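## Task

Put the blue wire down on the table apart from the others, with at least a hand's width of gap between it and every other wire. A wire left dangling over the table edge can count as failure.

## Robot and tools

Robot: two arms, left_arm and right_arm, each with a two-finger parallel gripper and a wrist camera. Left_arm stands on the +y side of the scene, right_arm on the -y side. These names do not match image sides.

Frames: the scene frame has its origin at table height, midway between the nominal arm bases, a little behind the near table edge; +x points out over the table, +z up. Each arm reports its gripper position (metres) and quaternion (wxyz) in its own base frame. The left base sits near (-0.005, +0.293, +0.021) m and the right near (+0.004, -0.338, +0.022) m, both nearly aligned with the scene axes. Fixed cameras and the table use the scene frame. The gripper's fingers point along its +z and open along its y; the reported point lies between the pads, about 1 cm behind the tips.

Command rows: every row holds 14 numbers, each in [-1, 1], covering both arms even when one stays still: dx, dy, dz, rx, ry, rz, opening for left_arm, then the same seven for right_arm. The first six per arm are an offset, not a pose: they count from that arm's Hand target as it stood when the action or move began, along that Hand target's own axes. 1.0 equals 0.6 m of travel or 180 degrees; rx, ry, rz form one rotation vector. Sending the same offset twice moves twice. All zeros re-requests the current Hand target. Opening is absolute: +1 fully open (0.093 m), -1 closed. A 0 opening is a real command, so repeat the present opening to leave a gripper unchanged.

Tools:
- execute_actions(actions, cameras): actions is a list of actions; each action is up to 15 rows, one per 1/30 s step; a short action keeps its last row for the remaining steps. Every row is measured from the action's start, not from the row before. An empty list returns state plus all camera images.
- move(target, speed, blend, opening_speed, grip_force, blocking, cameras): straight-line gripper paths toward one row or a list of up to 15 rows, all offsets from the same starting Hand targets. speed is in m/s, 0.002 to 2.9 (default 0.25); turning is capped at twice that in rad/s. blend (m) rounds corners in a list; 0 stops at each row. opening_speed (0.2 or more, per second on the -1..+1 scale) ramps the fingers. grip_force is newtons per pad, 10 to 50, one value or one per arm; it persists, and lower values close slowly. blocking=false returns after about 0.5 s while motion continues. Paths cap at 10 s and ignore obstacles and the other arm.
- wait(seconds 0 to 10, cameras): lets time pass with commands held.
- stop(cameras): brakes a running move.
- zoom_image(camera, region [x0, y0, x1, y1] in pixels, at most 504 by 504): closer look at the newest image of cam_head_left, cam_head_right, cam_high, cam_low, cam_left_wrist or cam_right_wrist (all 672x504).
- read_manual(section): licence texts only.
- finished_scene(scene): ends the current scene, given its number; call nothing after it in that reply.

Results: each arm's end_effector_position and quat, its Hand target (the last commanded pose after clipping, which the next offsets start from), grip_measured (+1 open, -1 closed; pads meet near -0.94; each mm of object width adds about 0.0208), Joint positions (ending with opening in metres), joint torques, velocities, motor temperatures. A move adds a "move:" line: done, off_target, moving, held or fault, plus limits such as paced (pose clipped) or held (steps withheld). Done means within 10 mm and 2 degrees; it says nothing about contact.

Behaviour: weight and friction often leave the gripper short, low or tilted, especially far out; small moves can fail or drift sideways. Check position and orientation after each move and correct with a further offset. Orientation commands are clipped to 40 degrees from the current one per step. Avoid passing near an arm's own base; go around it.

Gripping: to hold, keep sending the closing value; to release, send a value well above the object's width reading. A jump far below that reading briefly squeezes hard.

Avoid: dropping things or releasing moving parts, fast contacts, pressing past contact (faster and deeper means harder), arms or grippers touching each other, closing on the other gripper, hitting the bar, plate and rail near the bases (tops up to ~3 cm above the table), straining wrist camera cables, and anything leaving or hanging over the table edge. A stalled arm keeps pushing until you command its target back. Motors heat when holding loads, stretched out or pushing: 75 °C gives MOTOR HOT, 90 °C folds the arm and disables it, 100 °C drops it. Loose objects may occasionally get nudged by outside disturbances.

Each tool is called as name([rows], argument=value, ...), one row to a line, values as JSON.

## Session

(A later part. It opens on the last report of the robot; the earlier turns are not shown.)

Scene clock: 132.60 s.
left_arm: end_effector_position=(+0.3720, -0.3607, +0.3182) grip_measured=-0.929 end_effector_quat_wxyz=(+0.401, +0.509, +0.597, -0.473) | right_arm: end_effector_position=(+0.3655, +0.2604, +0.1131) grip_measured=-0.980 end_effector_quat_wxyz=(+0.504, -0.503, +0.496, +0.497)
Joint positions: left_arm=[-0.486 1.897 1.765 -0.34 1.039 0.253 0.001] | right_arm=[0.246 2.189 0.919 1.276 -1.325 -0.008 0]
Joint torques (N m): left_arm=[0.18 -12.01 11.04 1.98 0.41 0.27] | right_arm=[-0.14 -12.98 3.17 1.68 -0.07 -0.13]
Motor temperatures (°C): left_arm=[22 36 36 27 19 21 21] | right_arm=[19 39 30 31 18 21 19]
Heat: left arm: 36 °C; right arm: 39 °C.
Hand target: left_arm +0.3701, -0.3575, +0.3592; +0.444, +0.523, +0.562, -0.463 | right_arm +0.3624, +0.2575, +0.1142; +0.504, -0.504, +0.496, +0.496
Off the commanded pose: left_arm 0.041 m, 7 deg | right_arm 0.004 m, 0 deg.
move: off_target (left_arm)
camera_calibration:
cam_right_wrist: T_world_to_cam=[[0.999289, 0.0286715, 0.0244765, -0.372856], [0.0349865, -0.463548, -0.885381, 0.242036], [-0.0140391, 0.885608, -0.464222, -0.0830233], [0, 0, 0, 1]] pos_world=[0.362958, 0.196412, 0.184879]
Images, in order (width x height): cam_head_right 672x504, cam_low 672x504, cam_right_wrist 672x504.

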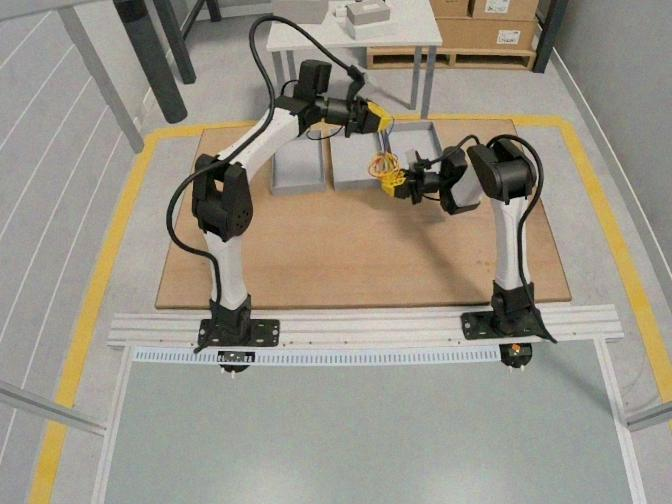

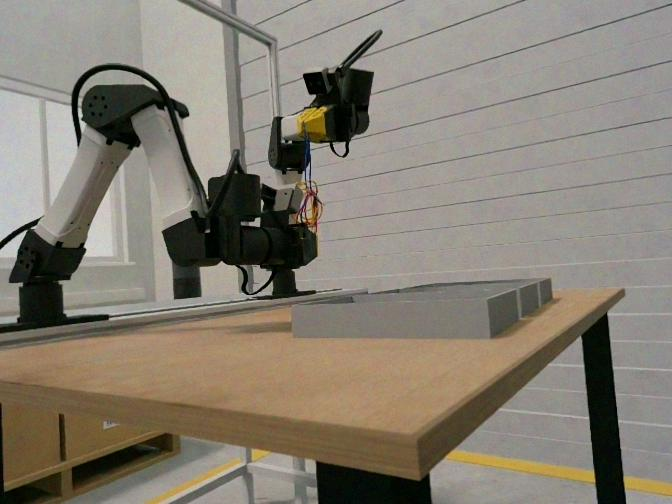

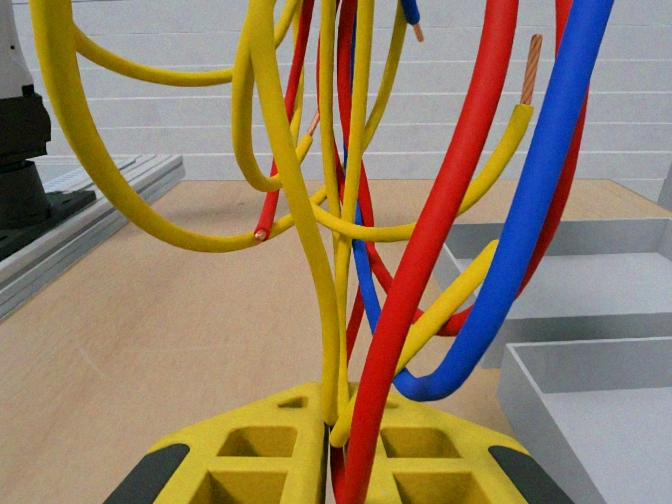

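move(target=[-0.1,-0.01,-0.02,0,0,0,-0.9355,0,0,0,0,0,0,-1], speed=0.06, cameras=["cam_low","cam_right_wrist","cam_head_right"])

zoom_image(camera="cam_low", region=[240, 80, 380, 270])

zoom_image(camera="cam_head_right", region=[340, 70, 460, 220])

Scene clock: 139.90 s.
left_arm: end_effector_position=(+0.3666, -0.3537, +0.3591) grip_measured=-0.929 end_effector_quat_wxyz=(+0.369, +0.496, +0.635, -0.464) | right_arm: end_effector_position=(+0.3650, +0.2604, +0.1290) grip_measured=-0.982 end_effector_quat_wxyz=(+0.524, -0.514, +0.475, +0.485)
Joint positions: left_arm=[-0.486 1.941 2.067 -0.706 0.997 0.267 0.001] | right_arm=[0.247 2.163 0.919 1.325 -1.325 0.001 0]
Joint torques (N m): left_arm=[0.35 -11.02 13.15 2.6 0.9 0.23] | right_arm=[-0.29 -10.02 3.19 1.29 -0.01 -0.1]
Heat: left arm: 38 °C; right arm: 40 °C.
Hand target: left_arm +0.3674, -0.3564, +0.4207; +0.444, +0.523, +0.562, -0.463 | right_arm +0.3624, +0.2574, +0.1141; +0.503, -0.503, +0.496, +0.497
Off the commanded pose: left_arm 0.062 m, 12 deg | right_arm 0.015 m, 4 deg.
move: off_target (left_arm, right_arm)
camera_calibration:
cam_right_wrist: T_world_to_cam=[[0.995709, 0.0281117, 0.0881656, -0.379472], [0.0914064, -0.447374, -0.889664, 0.231934], [0.014433, 0.893905, -0.448024, -0.090335], [0, 0, 0, 1]] pos_world=[0.357948, 0.19518, 0.199327]
Images, in order (width x height): cam_head_right 672x504, cam_low 672x504, cam_right_wrist 672x504.

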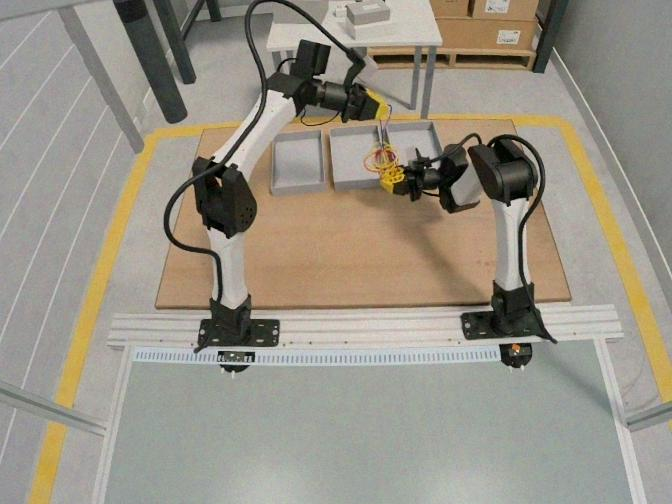

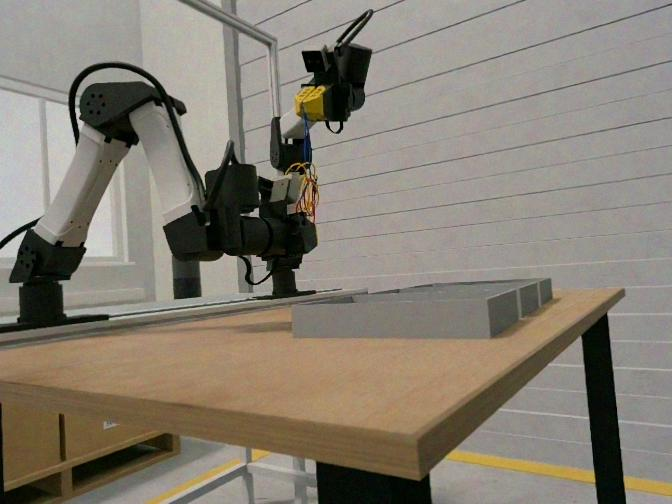

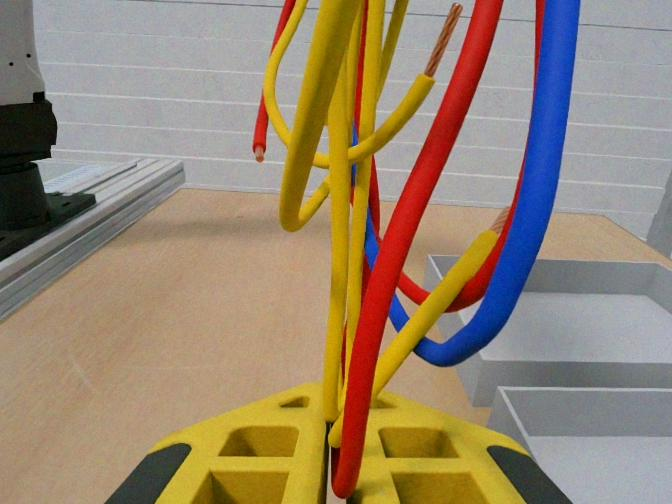

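Scaled by 2.653 from the camera's 672x504 image, which has a finer 960x720 frame.

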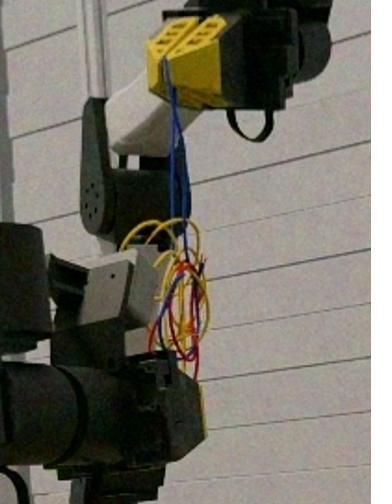

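Scaled by 3.360 from the camera's 672x504 image, which has a finer 960x720 frame.

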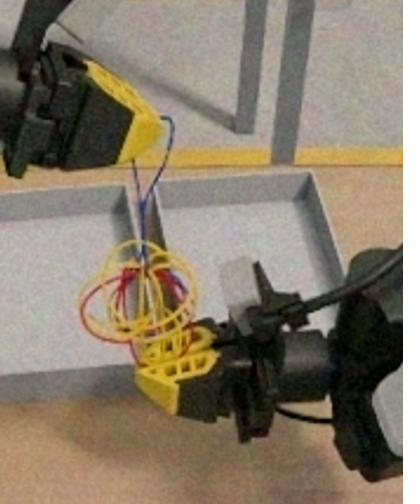

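move(target=[-0.12,-0.01,-0.025,0,0,0,-0.9355,0,0,0,0,0,0,-1], speed=0.06, cameras=["cam_low","cam_right_wrist","cam_head_right","cam_left_wrist"])

zoom_image(camera="cam_low", region=[240, 40, 380, 270])

zoom_image(camera="cam_head_right", region=[340, 50, 460, 220])

Scene clock: 152.90 s.
left_arm: end_effector_position=(+0.3668, -0.3555, +0.4817) grip_measured=-0.929 end_effector_quat_wxyz=(+0.457, +0.493, +0.571, -0.472) | right_arm: end_effector_position=(+0.3650, +0.2604, +0.1298) grip_measured=-0.982 end_effector_quat_wxyz=(+0.515, -0.509, +0.484, +0.492)
Joint positions: left_arm=[-0.486 2.19 2.836 -0.907 1.013 0.134 0.001] | right_arm=[0.247 2.151 0.919 1.289 -1.325 0.008 0]
Joint torques (N m): left_arm=[0.06 -8.69 7.6 2.05 0.38 0.17] | right_arm=[-0.12 -9.26 3.22 1.6 -0.06 -0.23]
Motor temperatures (°C): left_arm=[22 38 39 32 20 21 21] | right_arm=[19 40 28 30 18 21 19]
Heat: left arm: 39 °C; right arm: 40 °C.
Hand target: left_arm +0.3654, -0.3544, +0.4945; +0.444, +0.523, +0.561, -0.463 | right_arm +0.3624, +0.2574, +0.1143; +0.504, -0.504, +0.496, +0.496
Off the commanded pose: left_arm 0.013 m, 4 deg | right_arm 0.016 m, 2 deg.
elbow stopped short (left arm): the move would have taken joint 3 (elbow) straighter than the controller allows.
move: off_target (left_arm, right_arm)
camera_calibration:
cam_left_wrist: T_world_to_cam=[[-0.989886, -0.0763788, 0.119548, 0.276646], [-0.141854, 0.543137, -0.827575, 0.683833], [-0.00172168, -0.836163, -0.548478, 0.052436], [0, 0, 0, 1]] pos_world=[0.370942, -0.30644, 0.56161]
cam_right_wrist: T_world_to_cam=[[0.997862, 0.0293918, 0.0583669, -0.376691], [0.0653491, -0.452455, -0.88939, 0.243423], [0.000267609, 0.891303, -0.453409, -0.0834504], [0, 0, 0, 1]] pos_world=[0.360001, 0.195589, 0.200647]
Images, in order (width x height): cam_head_right 672x504, cam_low 672x504, cam_left_wrist 672x504, cam_right_wrist 672x504.

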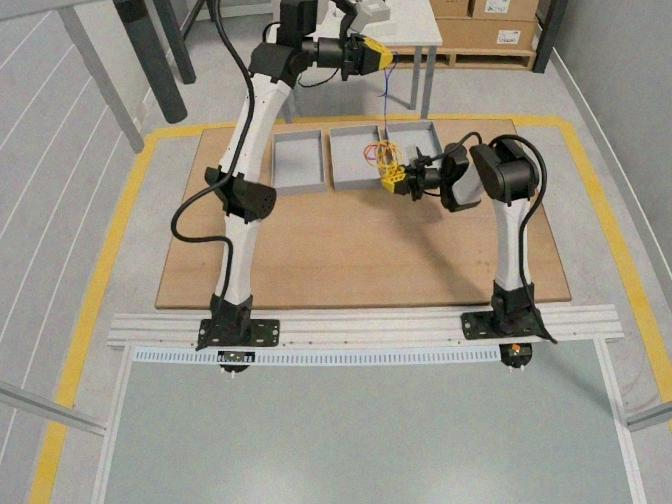

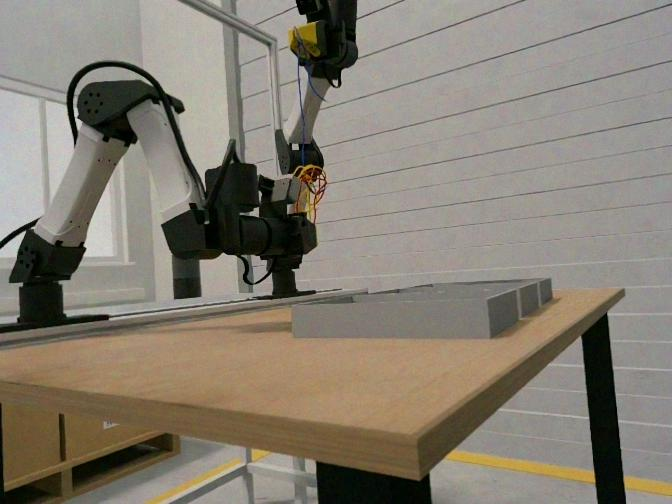

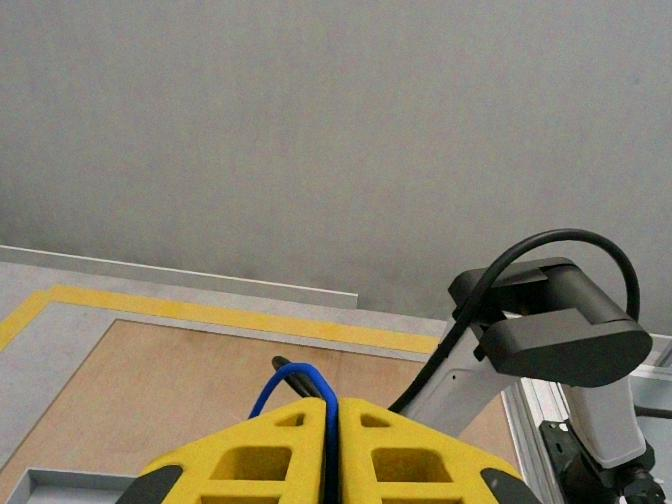

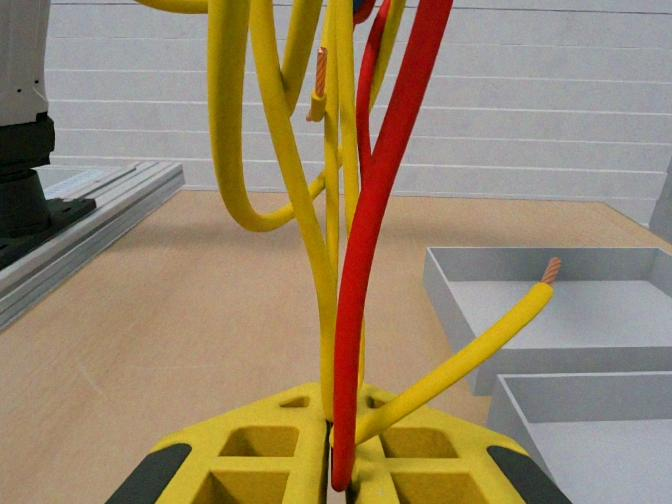

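Scaled by 2.191 from the camera's 672x504 image, which has a finer 960x720 frame.

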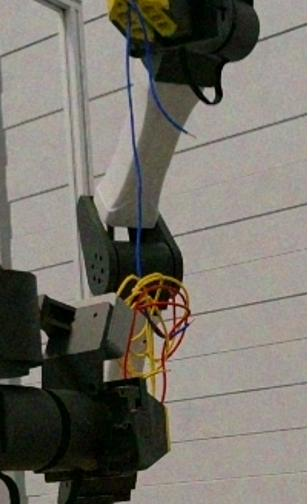

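Scaled by 2.965 from the camera's 672x504 image, which has a finer 960x720 frame.

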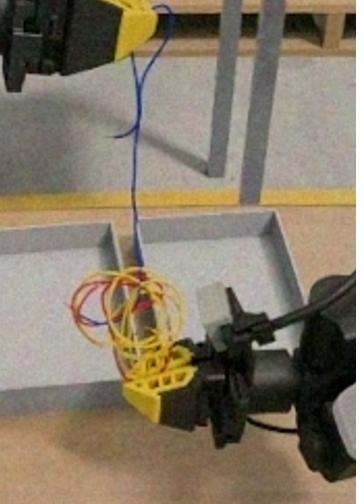

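move([
  [0,0,0,0,0,0,-0.9355,0.09,0,-0.1,0,0,0,-1],
  [-0.02,0,-0.2,0,0,0,-0.9355,0.09,0,-0.25,0,0,0,-1],
], speed=0.12, blend=0.05, cameras=["all"])

zoom_image(camera="cam_low", region=[200, 0, 400, 290])

zoom_image(camera="cam_head_right", region=[320, 30, 480, 220])

Scene clock: 162.43 s.
left_arm: end_effector_position=(+0.3799, -0.2434, +0.5118) grip_measured=-0.929 end_effector_quat_wxyz=(+0.475, +0.475, +0.558, -0.488) | right_arm: end_effector_position=(+0.3654, +0.1090, +0.0519) grip_measured=-0.982 end_effector_quat_wxyz=(+0.533, -0.440, +0.555, +0.462)
Joint positions: left_arm=[-0.203 2.129 2.846 -0.985 1.292 0.165 0.001] | right_arm=[-0.167 2.306 0.773 1.342 -1.551 -0.148 0]
Joint torques (N m): left_arm=[0.14 -10.52 6.3 1.46 0.4 0.26] | right_arm=[0.06 -12.98 2.17 1.78 -0.17 -0.37]
Heat: left arm: 39 °C; right arm: 40 °C.
Hand target: left_arm +0.3643, -0.2384, +0.5275; +0.444, +0.523, +0.562, -0.463 | right_arm +0.3632, +0.1075, +0.0602; +0.503, -0.504, +0.496, +0.497
Off the commanded pose: left_arm 0.023 m, 7 deg | right_arm 0.009 m, 11 deg.
elbow stopped short (left arm): the move would have taken joint 3 (elbow) straighter than the controller allows.
joint sent to its limit (right arm) — joint 5 (wrist yaw), lower limit. The joint targets are off in orientation, not in position.
move: off_target (left_arm, right_arm); blend cut to 0.0405 m at target 1
camera_calibration:
cam_left_wrist: T_world_to_cam=[[-0.989081, -0.0789765, 0.124422, 0.291109], [-0.147187, 0.487256, -0.860766, 0.655141], [0.00735502, -0.86968, -0.49356, 0.122944], [0, 0, 0, 1]] pos_world=[0.383454, -0.189309, 0.588383]
cam_right_wrist: T_world_to_cam=[[0.986931, -0.157644, -0.0334159, -0.339049], [-0.10292, -0.457066, -0.883458, 0.167339], [0.123998, 0.875351, -0.467317, -0.0265516], [0, 0, 0, 1]] pos_world=[0.355133, 0.046278, 0.124099]

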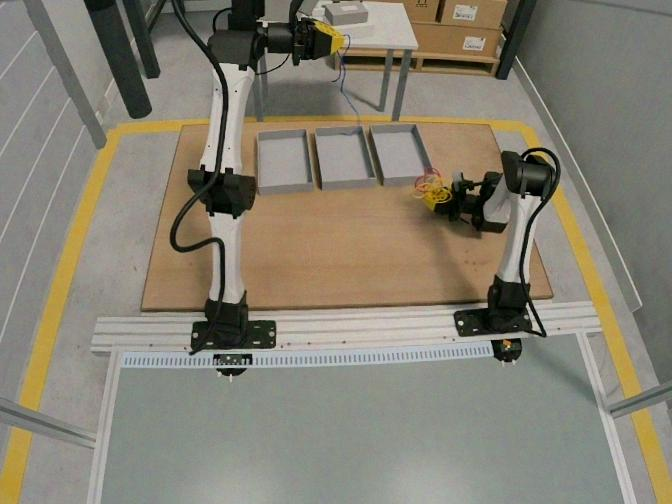

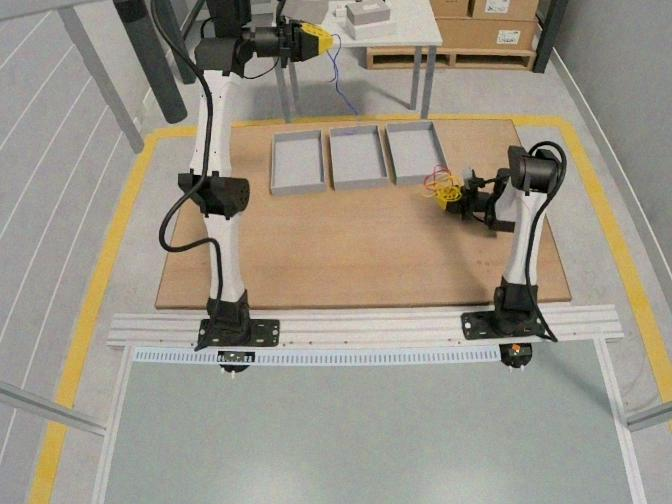

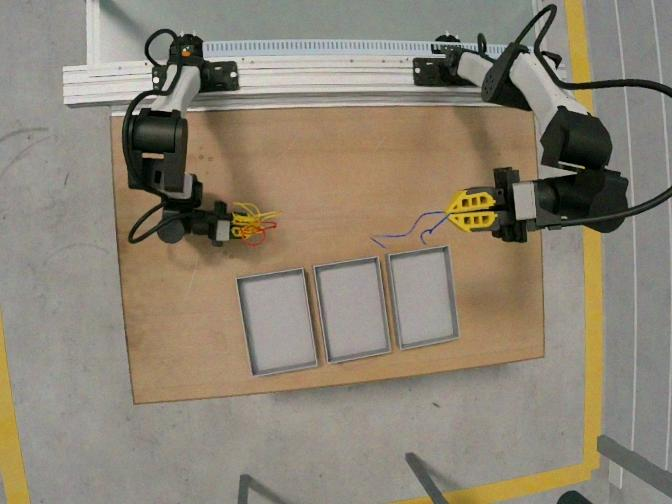

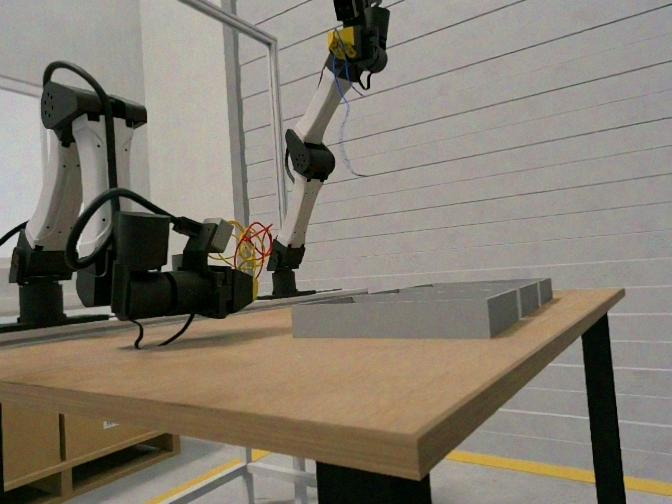

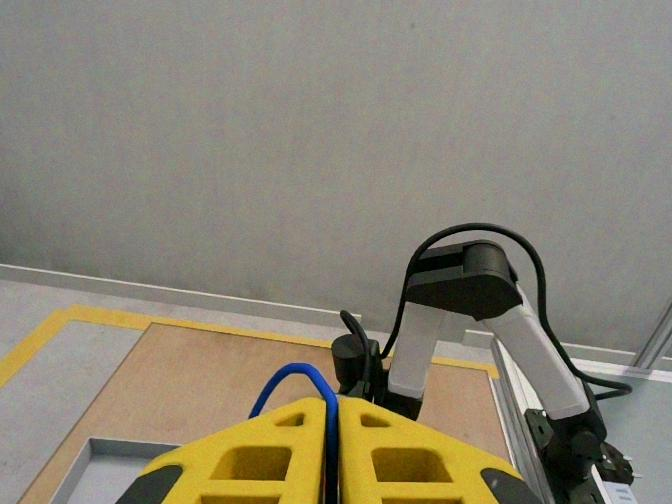

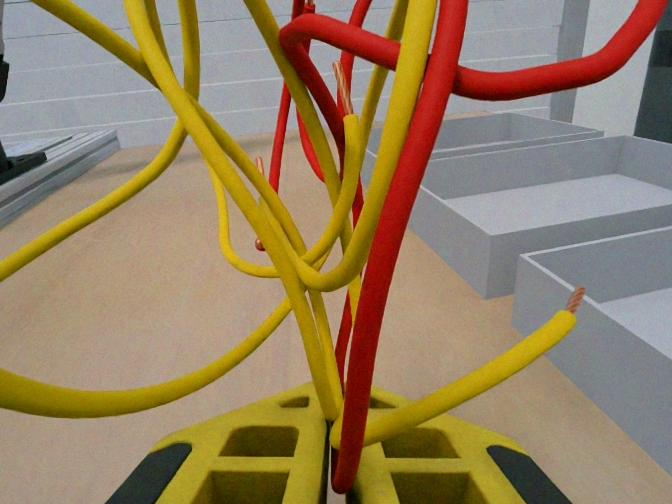

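Scaled by 1.738 from the camera's 672x504 image, which has a finer 960x720 frame.

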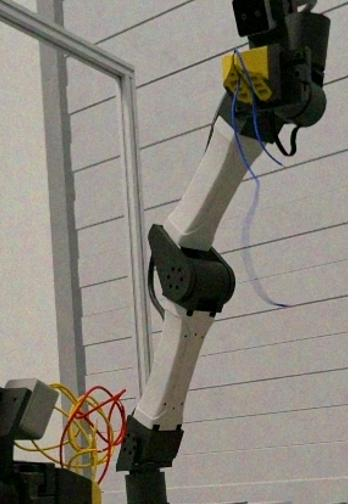

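Scaled by 2.653 from the camera's 672x504 image, which has a finer 960x720 frame.

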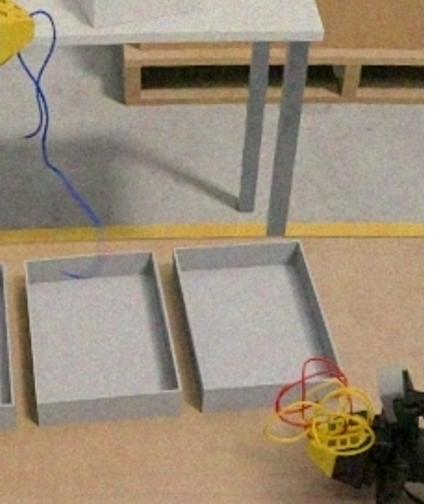

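move([
  [0.5,-0.096,0.05,0,0,0,-0.9355,0,0,0,0,0.2,0,-1],
  [0.761,-0.096,0.071,0,0,0,-0.9355,0.05,0,0,0,0.2,0,-1],
], speed=0.2, blend=0.05, cameras=["all"])

zoom_image(camera="cam_low", region=[150, 200, 400, 350])

zoom_image(camera="cam_head_left", region=[220, 120, 500, 300])

Scene clock: 178.07 s.
left_arm: end_effector_position=(+0.2802, -0.2038, +0.0747) grip_measured=-0.929 end_effector_quat_wxyz=(+0.437, +0.523, +0.566, -0.464) | right_arm: end_effector_position=(+0.3593, +0.1030, +0.0284) grip_measured=-0.982 end_effector_quat_wxyz=(-0.319, +0.628, -0.638, -0.312)
Joint positions: left_arm=[-0.137 1.83 0.649 0.263 1.333 0.835 0.001] | right_arm=[-0.088 2.102 1.284 -0.845 -0.922 -1.689 0]
Joint torques (N m): left_arm=[0.44 -5.87 3.96 1.41 0.69 0.19] | right_arm=[1.02 -9.63 7.39 0.12 -0.68 -0.15]
Heat: left arm: 40 °C; right arm: 44 °C.
Hand target: left_arm +0.2806, -0.2015, +0.0744; +0.444, +0.523, +0.562, -0.463 | right_arm +0.3636, +0.1076, +0.0301; -0.325, +0.632, -0.628, -0.317
Off the commanded pose: left_arm 0.002 m, 1 deg | right_arm 0.007 m, 2 deg.
move: done
camera_calibration:
cam_left_wrist: T_world_to_cam=[[-0.994654, -0.031682, 0.0982816, 0.263173], [-0.0979469, 0.59088, -0.800791, 0.247775], [-0.032702, -0.806137, -0.590825, -0.0262094], [0, 0, 0, 1]] pos_world=[0.285178, -0.159196, 0.157066]
cam_right_wrist: T_world_to_cam=[[0.999903, 0.0125422, -0.00607181, -0.357676], [0.00875017, -0.904257, -0.4269, 0.136027], [-0.0108447, 0.426805, -0.904279, 0.0755312], [0, 0, 0, 1]] pos_world=[0.35727, 0.0952521, 0.124199]

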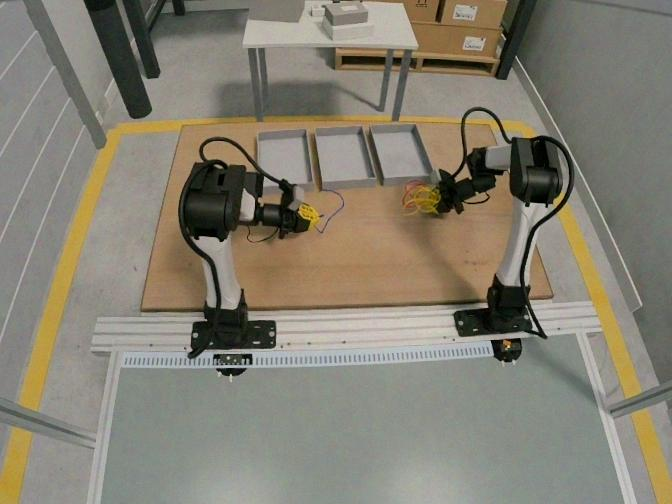

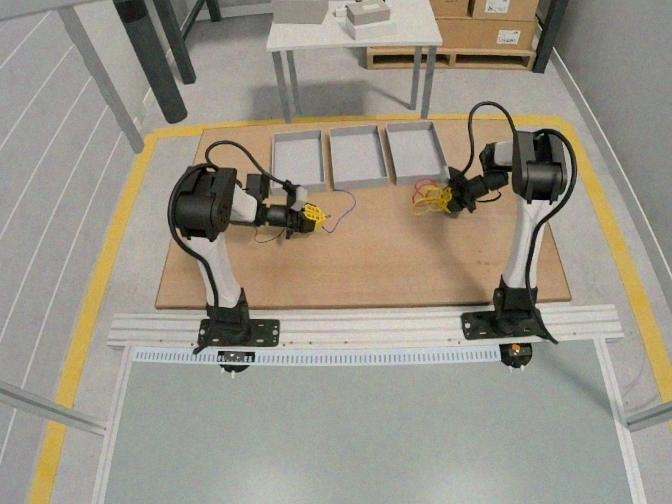

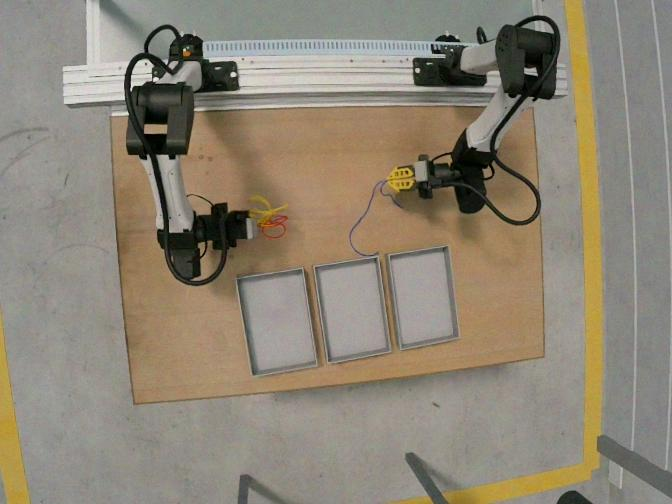

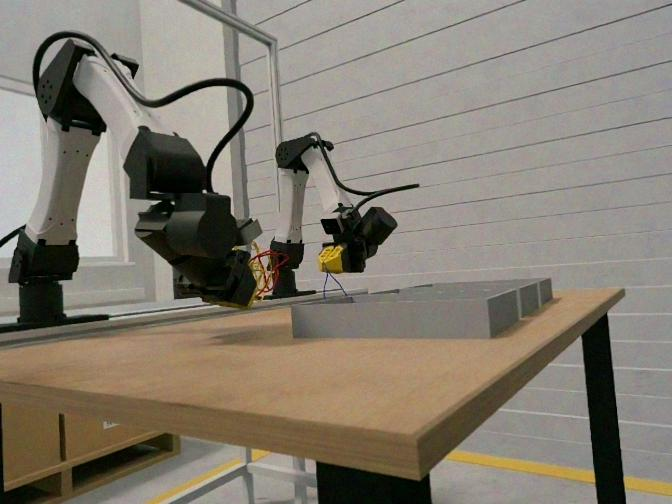

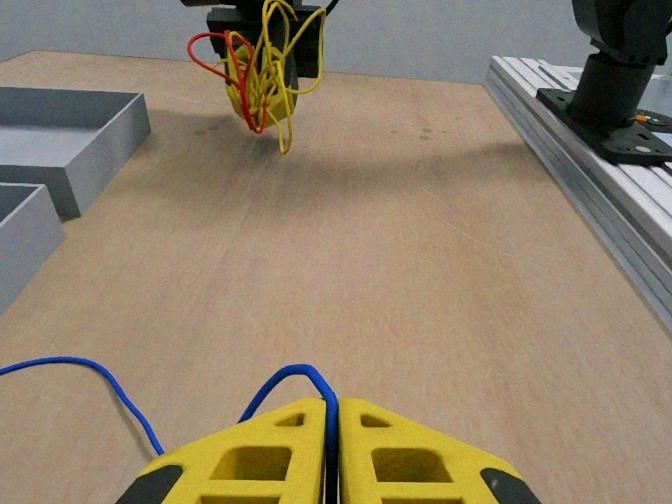

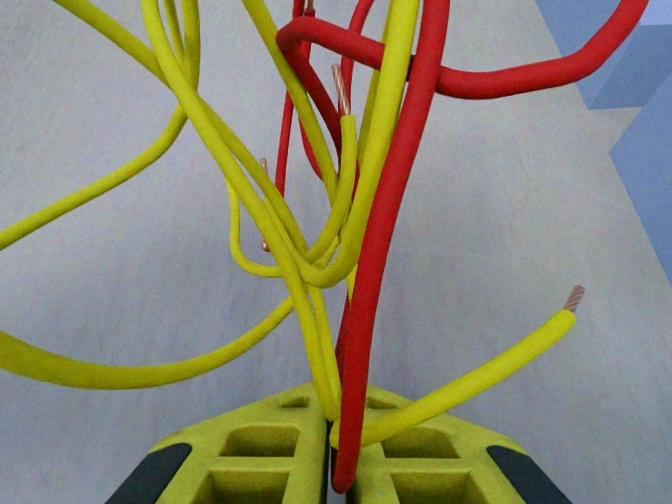

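Scaled by 2.016 from the camera's 672x504 image, which has a finer 960x720 frame.

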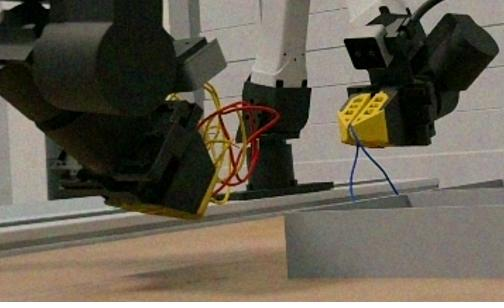

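Scaled by 1.800 from the camera's 672x504 image, which has a finer 960x720 frame.

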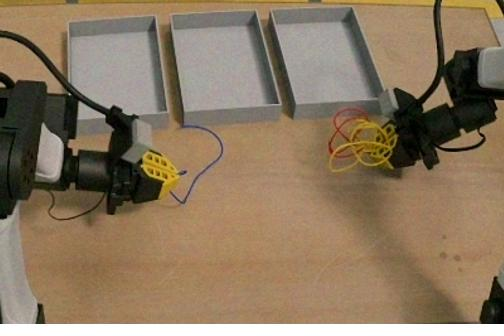

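move([
  [0.03,-0.11,-0.04,0,0,0,-0.9355,0.0,0,0,0,0,0,-1],
  [0.097,-0.11,-0.037,0,0.17,0,-0.9355,0.027,0,0.02,0,0,0,-1],
  [0.097,-0.11,-0.037,0,0.17,0,-0.5,0.027,0,0.02,0,0,0,-0.5],
], speed=0.15, blend=[0.02,0,0], opening_speed=0.5, cameras=["all"])

Scene clock: 192.07 s.
left_arm: end_effector_position=(+0.2024, -0.1684, +0.0167) grip_measured=-0.502 end_effector_quat_wxyz=(+0.269, +0.619, +0.666, -0.319) | right_arm: end_effector_position=(+0.3632, +0.1026, +0.0128) grip_measured=-0.502 end_effector_quat_wxyz=(-0.319, +0.629, -0.637, -0.311)
Joint positions: left_arm=[-0.194 1.577 0.553 -0.381 0.848 1.229 0.021] | right_arm=[-0.088 2.146 1.284 -0.799 -0.921 -1.69 0.021]
Joint torques (N m): left_arm=[-0.77 -5.75 6.82 0.61 0.53 0.15] | right_arm=[1.2 -9.8 5.48 0.25 -0.69 -0.16]
Motor temperatures (°C): left_arm=[22 37 35 27 20 21 21] | right_arm=[19 43 29 29 18 21 20]
Heat: left arm: 37 °C; right arm: 43 °C.
Hand target: left_arm +0.2110, -0.1711, +0.0248; +0.280, +0.626, +0.659, -0.308 | right_arm +0.3638, +0.1078, +0.0100; -0.325, +0.632, -0.628, -0.317
Off the commanded pose: left_arm 0.012 m, 2 deg | right_arm 0.006 m, 2 deg.
move: off_target (left_arm); target 3's new opening was sent with left_arm's hand 0.012 m and 2 deg from that target
camera_calibration:
cam_left_wrist: T_world_to_cam=[[-0.992054, -0.0543624, 0.113459, 0.187973], [-0.0951037, 0.914424, -0.393425, 0.219829], [-0.0823622, -0.40109, -0.912329, 0.049148], [0, 0, 0, 1]] pos_world=[0.211434, -0.171085, 0.109998]
cam_right_wrist: T_world_to_cam=[[0.999905, 0.0133078, -0.00365188, -0.361796], [0.0104808, -0.904494, -0.426358, 0.128446], [-0.00897699, 0.426279, -0.904547, 0.0610871], [0, 0, 0, 1]] pos_world=[0.360964, 0.0949534, 0.108699]

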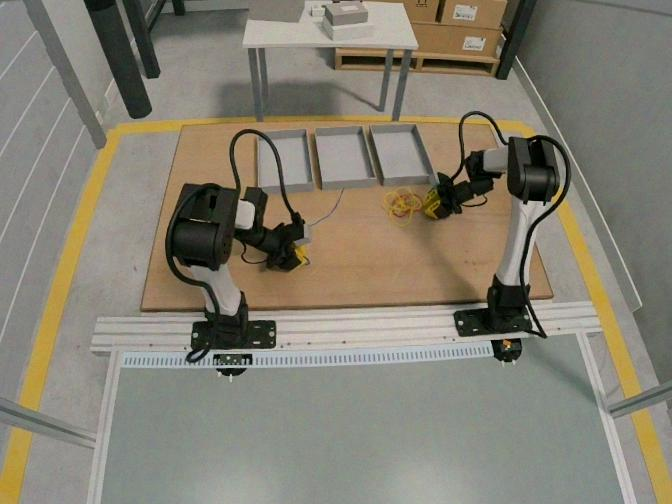

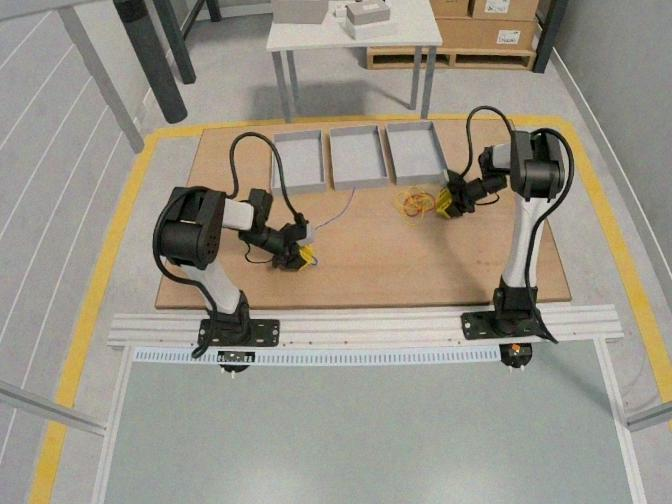

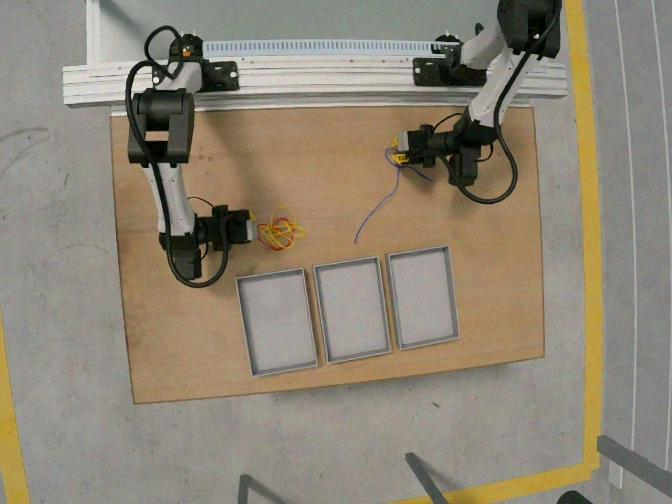

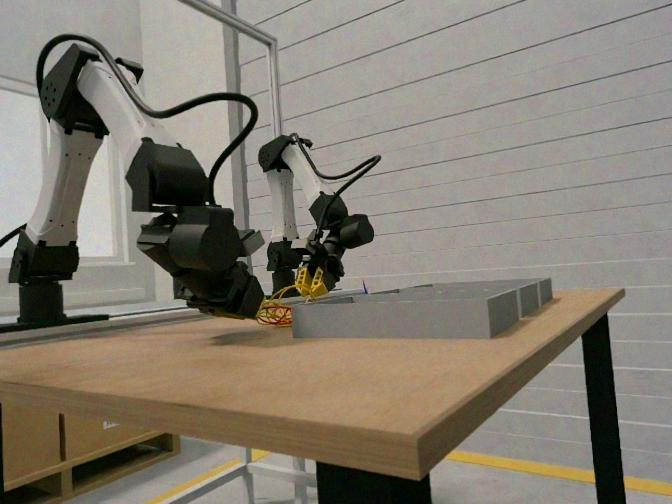

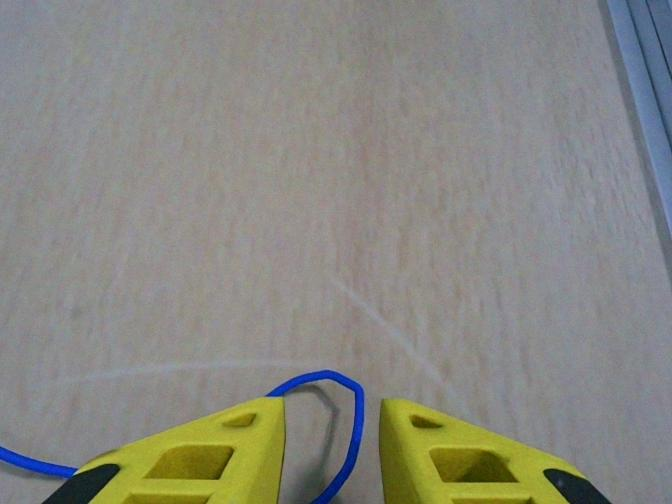

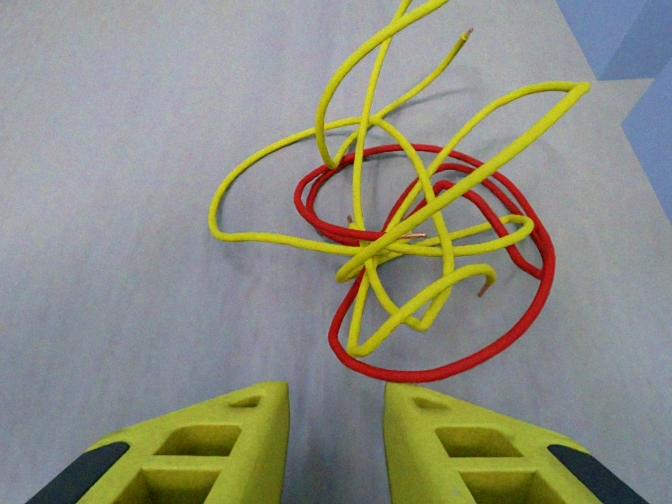

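move([
  [0,0,0,0,0,0,-0.2,-0.036,0,0.05,0,0,0,-0.3],
  [0,0,-0.06,0,0,0,-0.2,-0.036,0,0.05,0,0,0,-1],
  [0,0,-0.15,0,0,0,-0.2,0.06,0,-0.08,0,0,0,-1],
  [0,0,-0.15,0,0,0,-0.2,0.06,0,-0.08,0,0,0,-0.4],
  [0,0,-0.15,0,0,0,-0.2,0.06,0,-0.2,0,0,0,-0.4],
], speed=0.12, opening_speed=1.0, cameras=["all"])

zoom_image(camera="cam_high", region=[220, 110, 480, 300])

zoom_image(camera="cam_low", region=[230, 220, 430, 350])

Scene clock: 212.10 s.
left_arm: end_effector_position=(+0.2045, -0.1053, +0.0763) grip_measured=-0.202 end_effector_quat_wxyz=(+0.268, +0.620, +0.664, -0.321) | right_arm: end_effector_position=(+0.3582, -0.0086, +0.0461) grip_measured=-0.402 end_effector_quat_wxyz=(-0.309, +0.618, -0.654, -0.309)
Joint positions: left_arm=[0.106 1.508 0.78 -1.026 0.848 1.691 0.036] | right_arm=[-0.379 2.229 1.562 -1.316 -0.832 -2.077 0.026]
Joint torques (N m): left_arm=[0.36 -4.86 7.39 -0.04 0.6 0.32] | right_arm=[-0.01 -12.11 7.39 -0.62 -0.56 -0.25]
Heat: left arm: 34 °C; right arm: 43 °C.
Hand target: left_arm +0.2126, -0.1030, +0.0836; +0.280, +0.626, +0.659, -0.308 | right_arm +0.3634, -0.0105, +0.0515; -0.325, +0.632, -0.628, -0.317
Off the commanded pose: left_arm 0.011 m, 2 deg | right_arm 0.008 m, 4 deg.
joint sent to its limit (right arm) — joint 6 (wrist roll), lower limit. The joint targets are off in orientation, not in position.
move: off_target (left_arm, right_arm)
camera_calibration:
cam_left_wrist: T_world_to_cam=[[-0.992072, -0.0496421, 0.115452, 0.18719], [-0.0917837, 0.913738, -0.395801, 0.185285], [-0.0858446, -0.40326, -0.91105, 0.129494], [0, 0, 0, 1]] pos_world=[0.213828, -0.107789, 0.1697]
cam_right_wrist: T_world_to_cam=[[0.999358, -0.0170453, -0.0315074, -0.353964], [-0.0284683, -0.911776, -0.409701, 0.0552102], [-0.0217442, 0.410335, -0.911676, 0.1433], [0, 0, 0, 1]] pos_world=[0.358424, -0.0144952, 0.142111]

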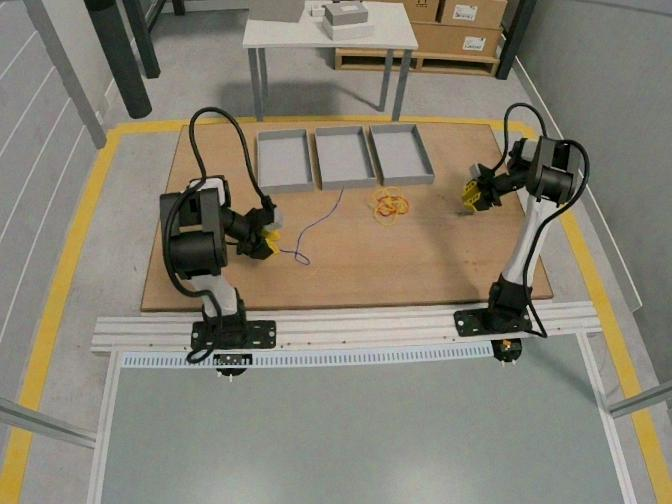

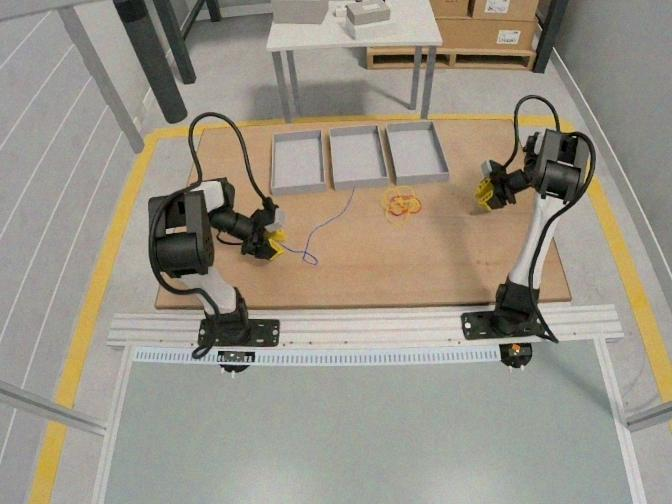

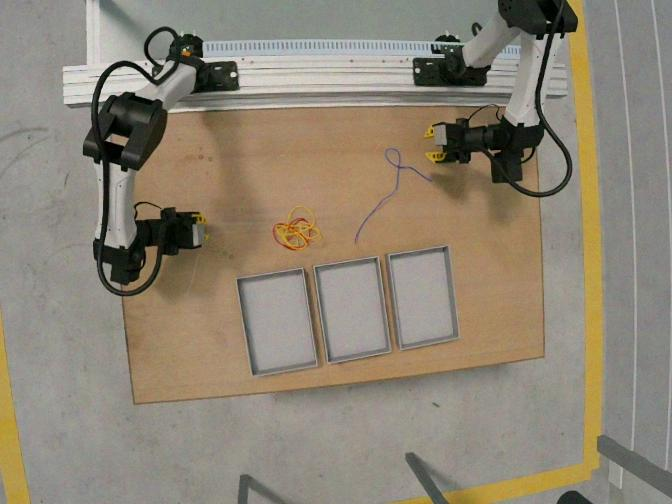

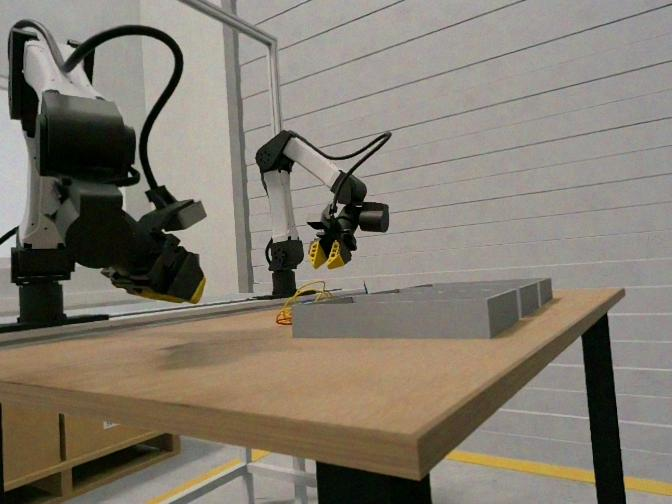

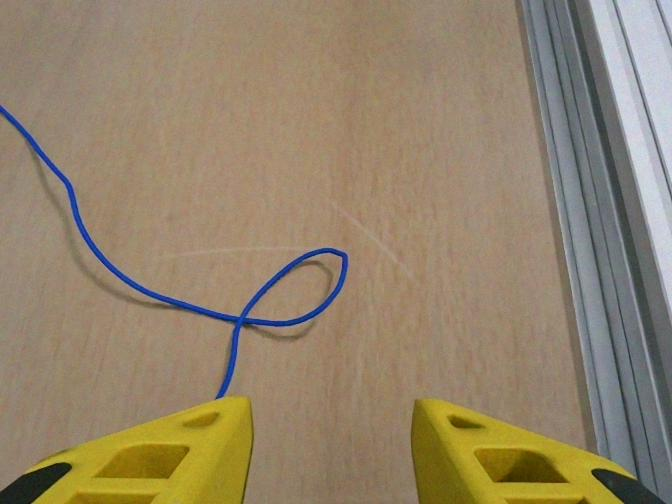

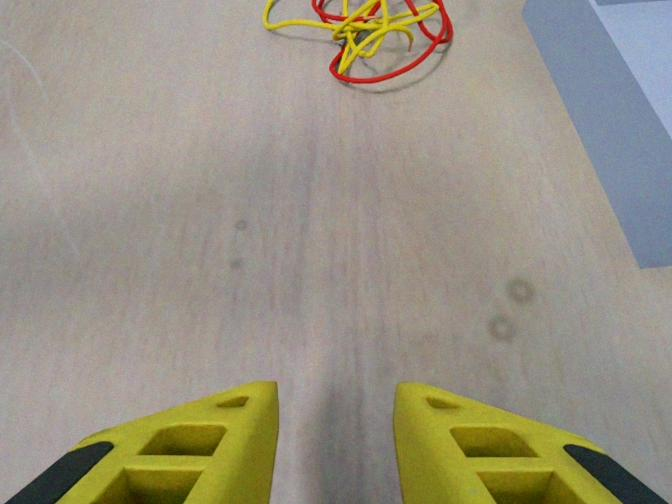

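Scaled by 1.938 from the camera's 672x504 image, which has a finer 960x720 frame.

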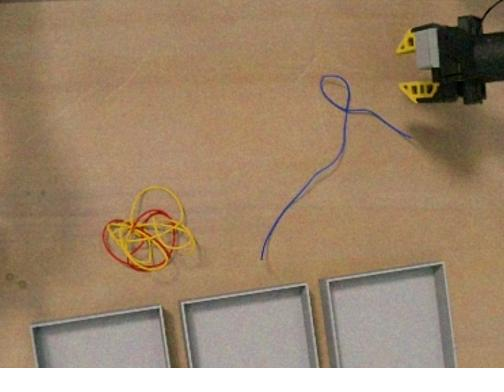

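Scaled by 2.520 from the camera's 672x504 image, which has a finer 960x720 frame.

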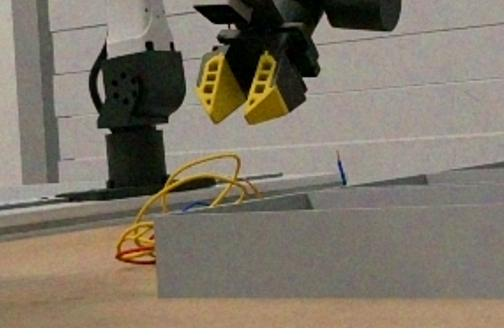

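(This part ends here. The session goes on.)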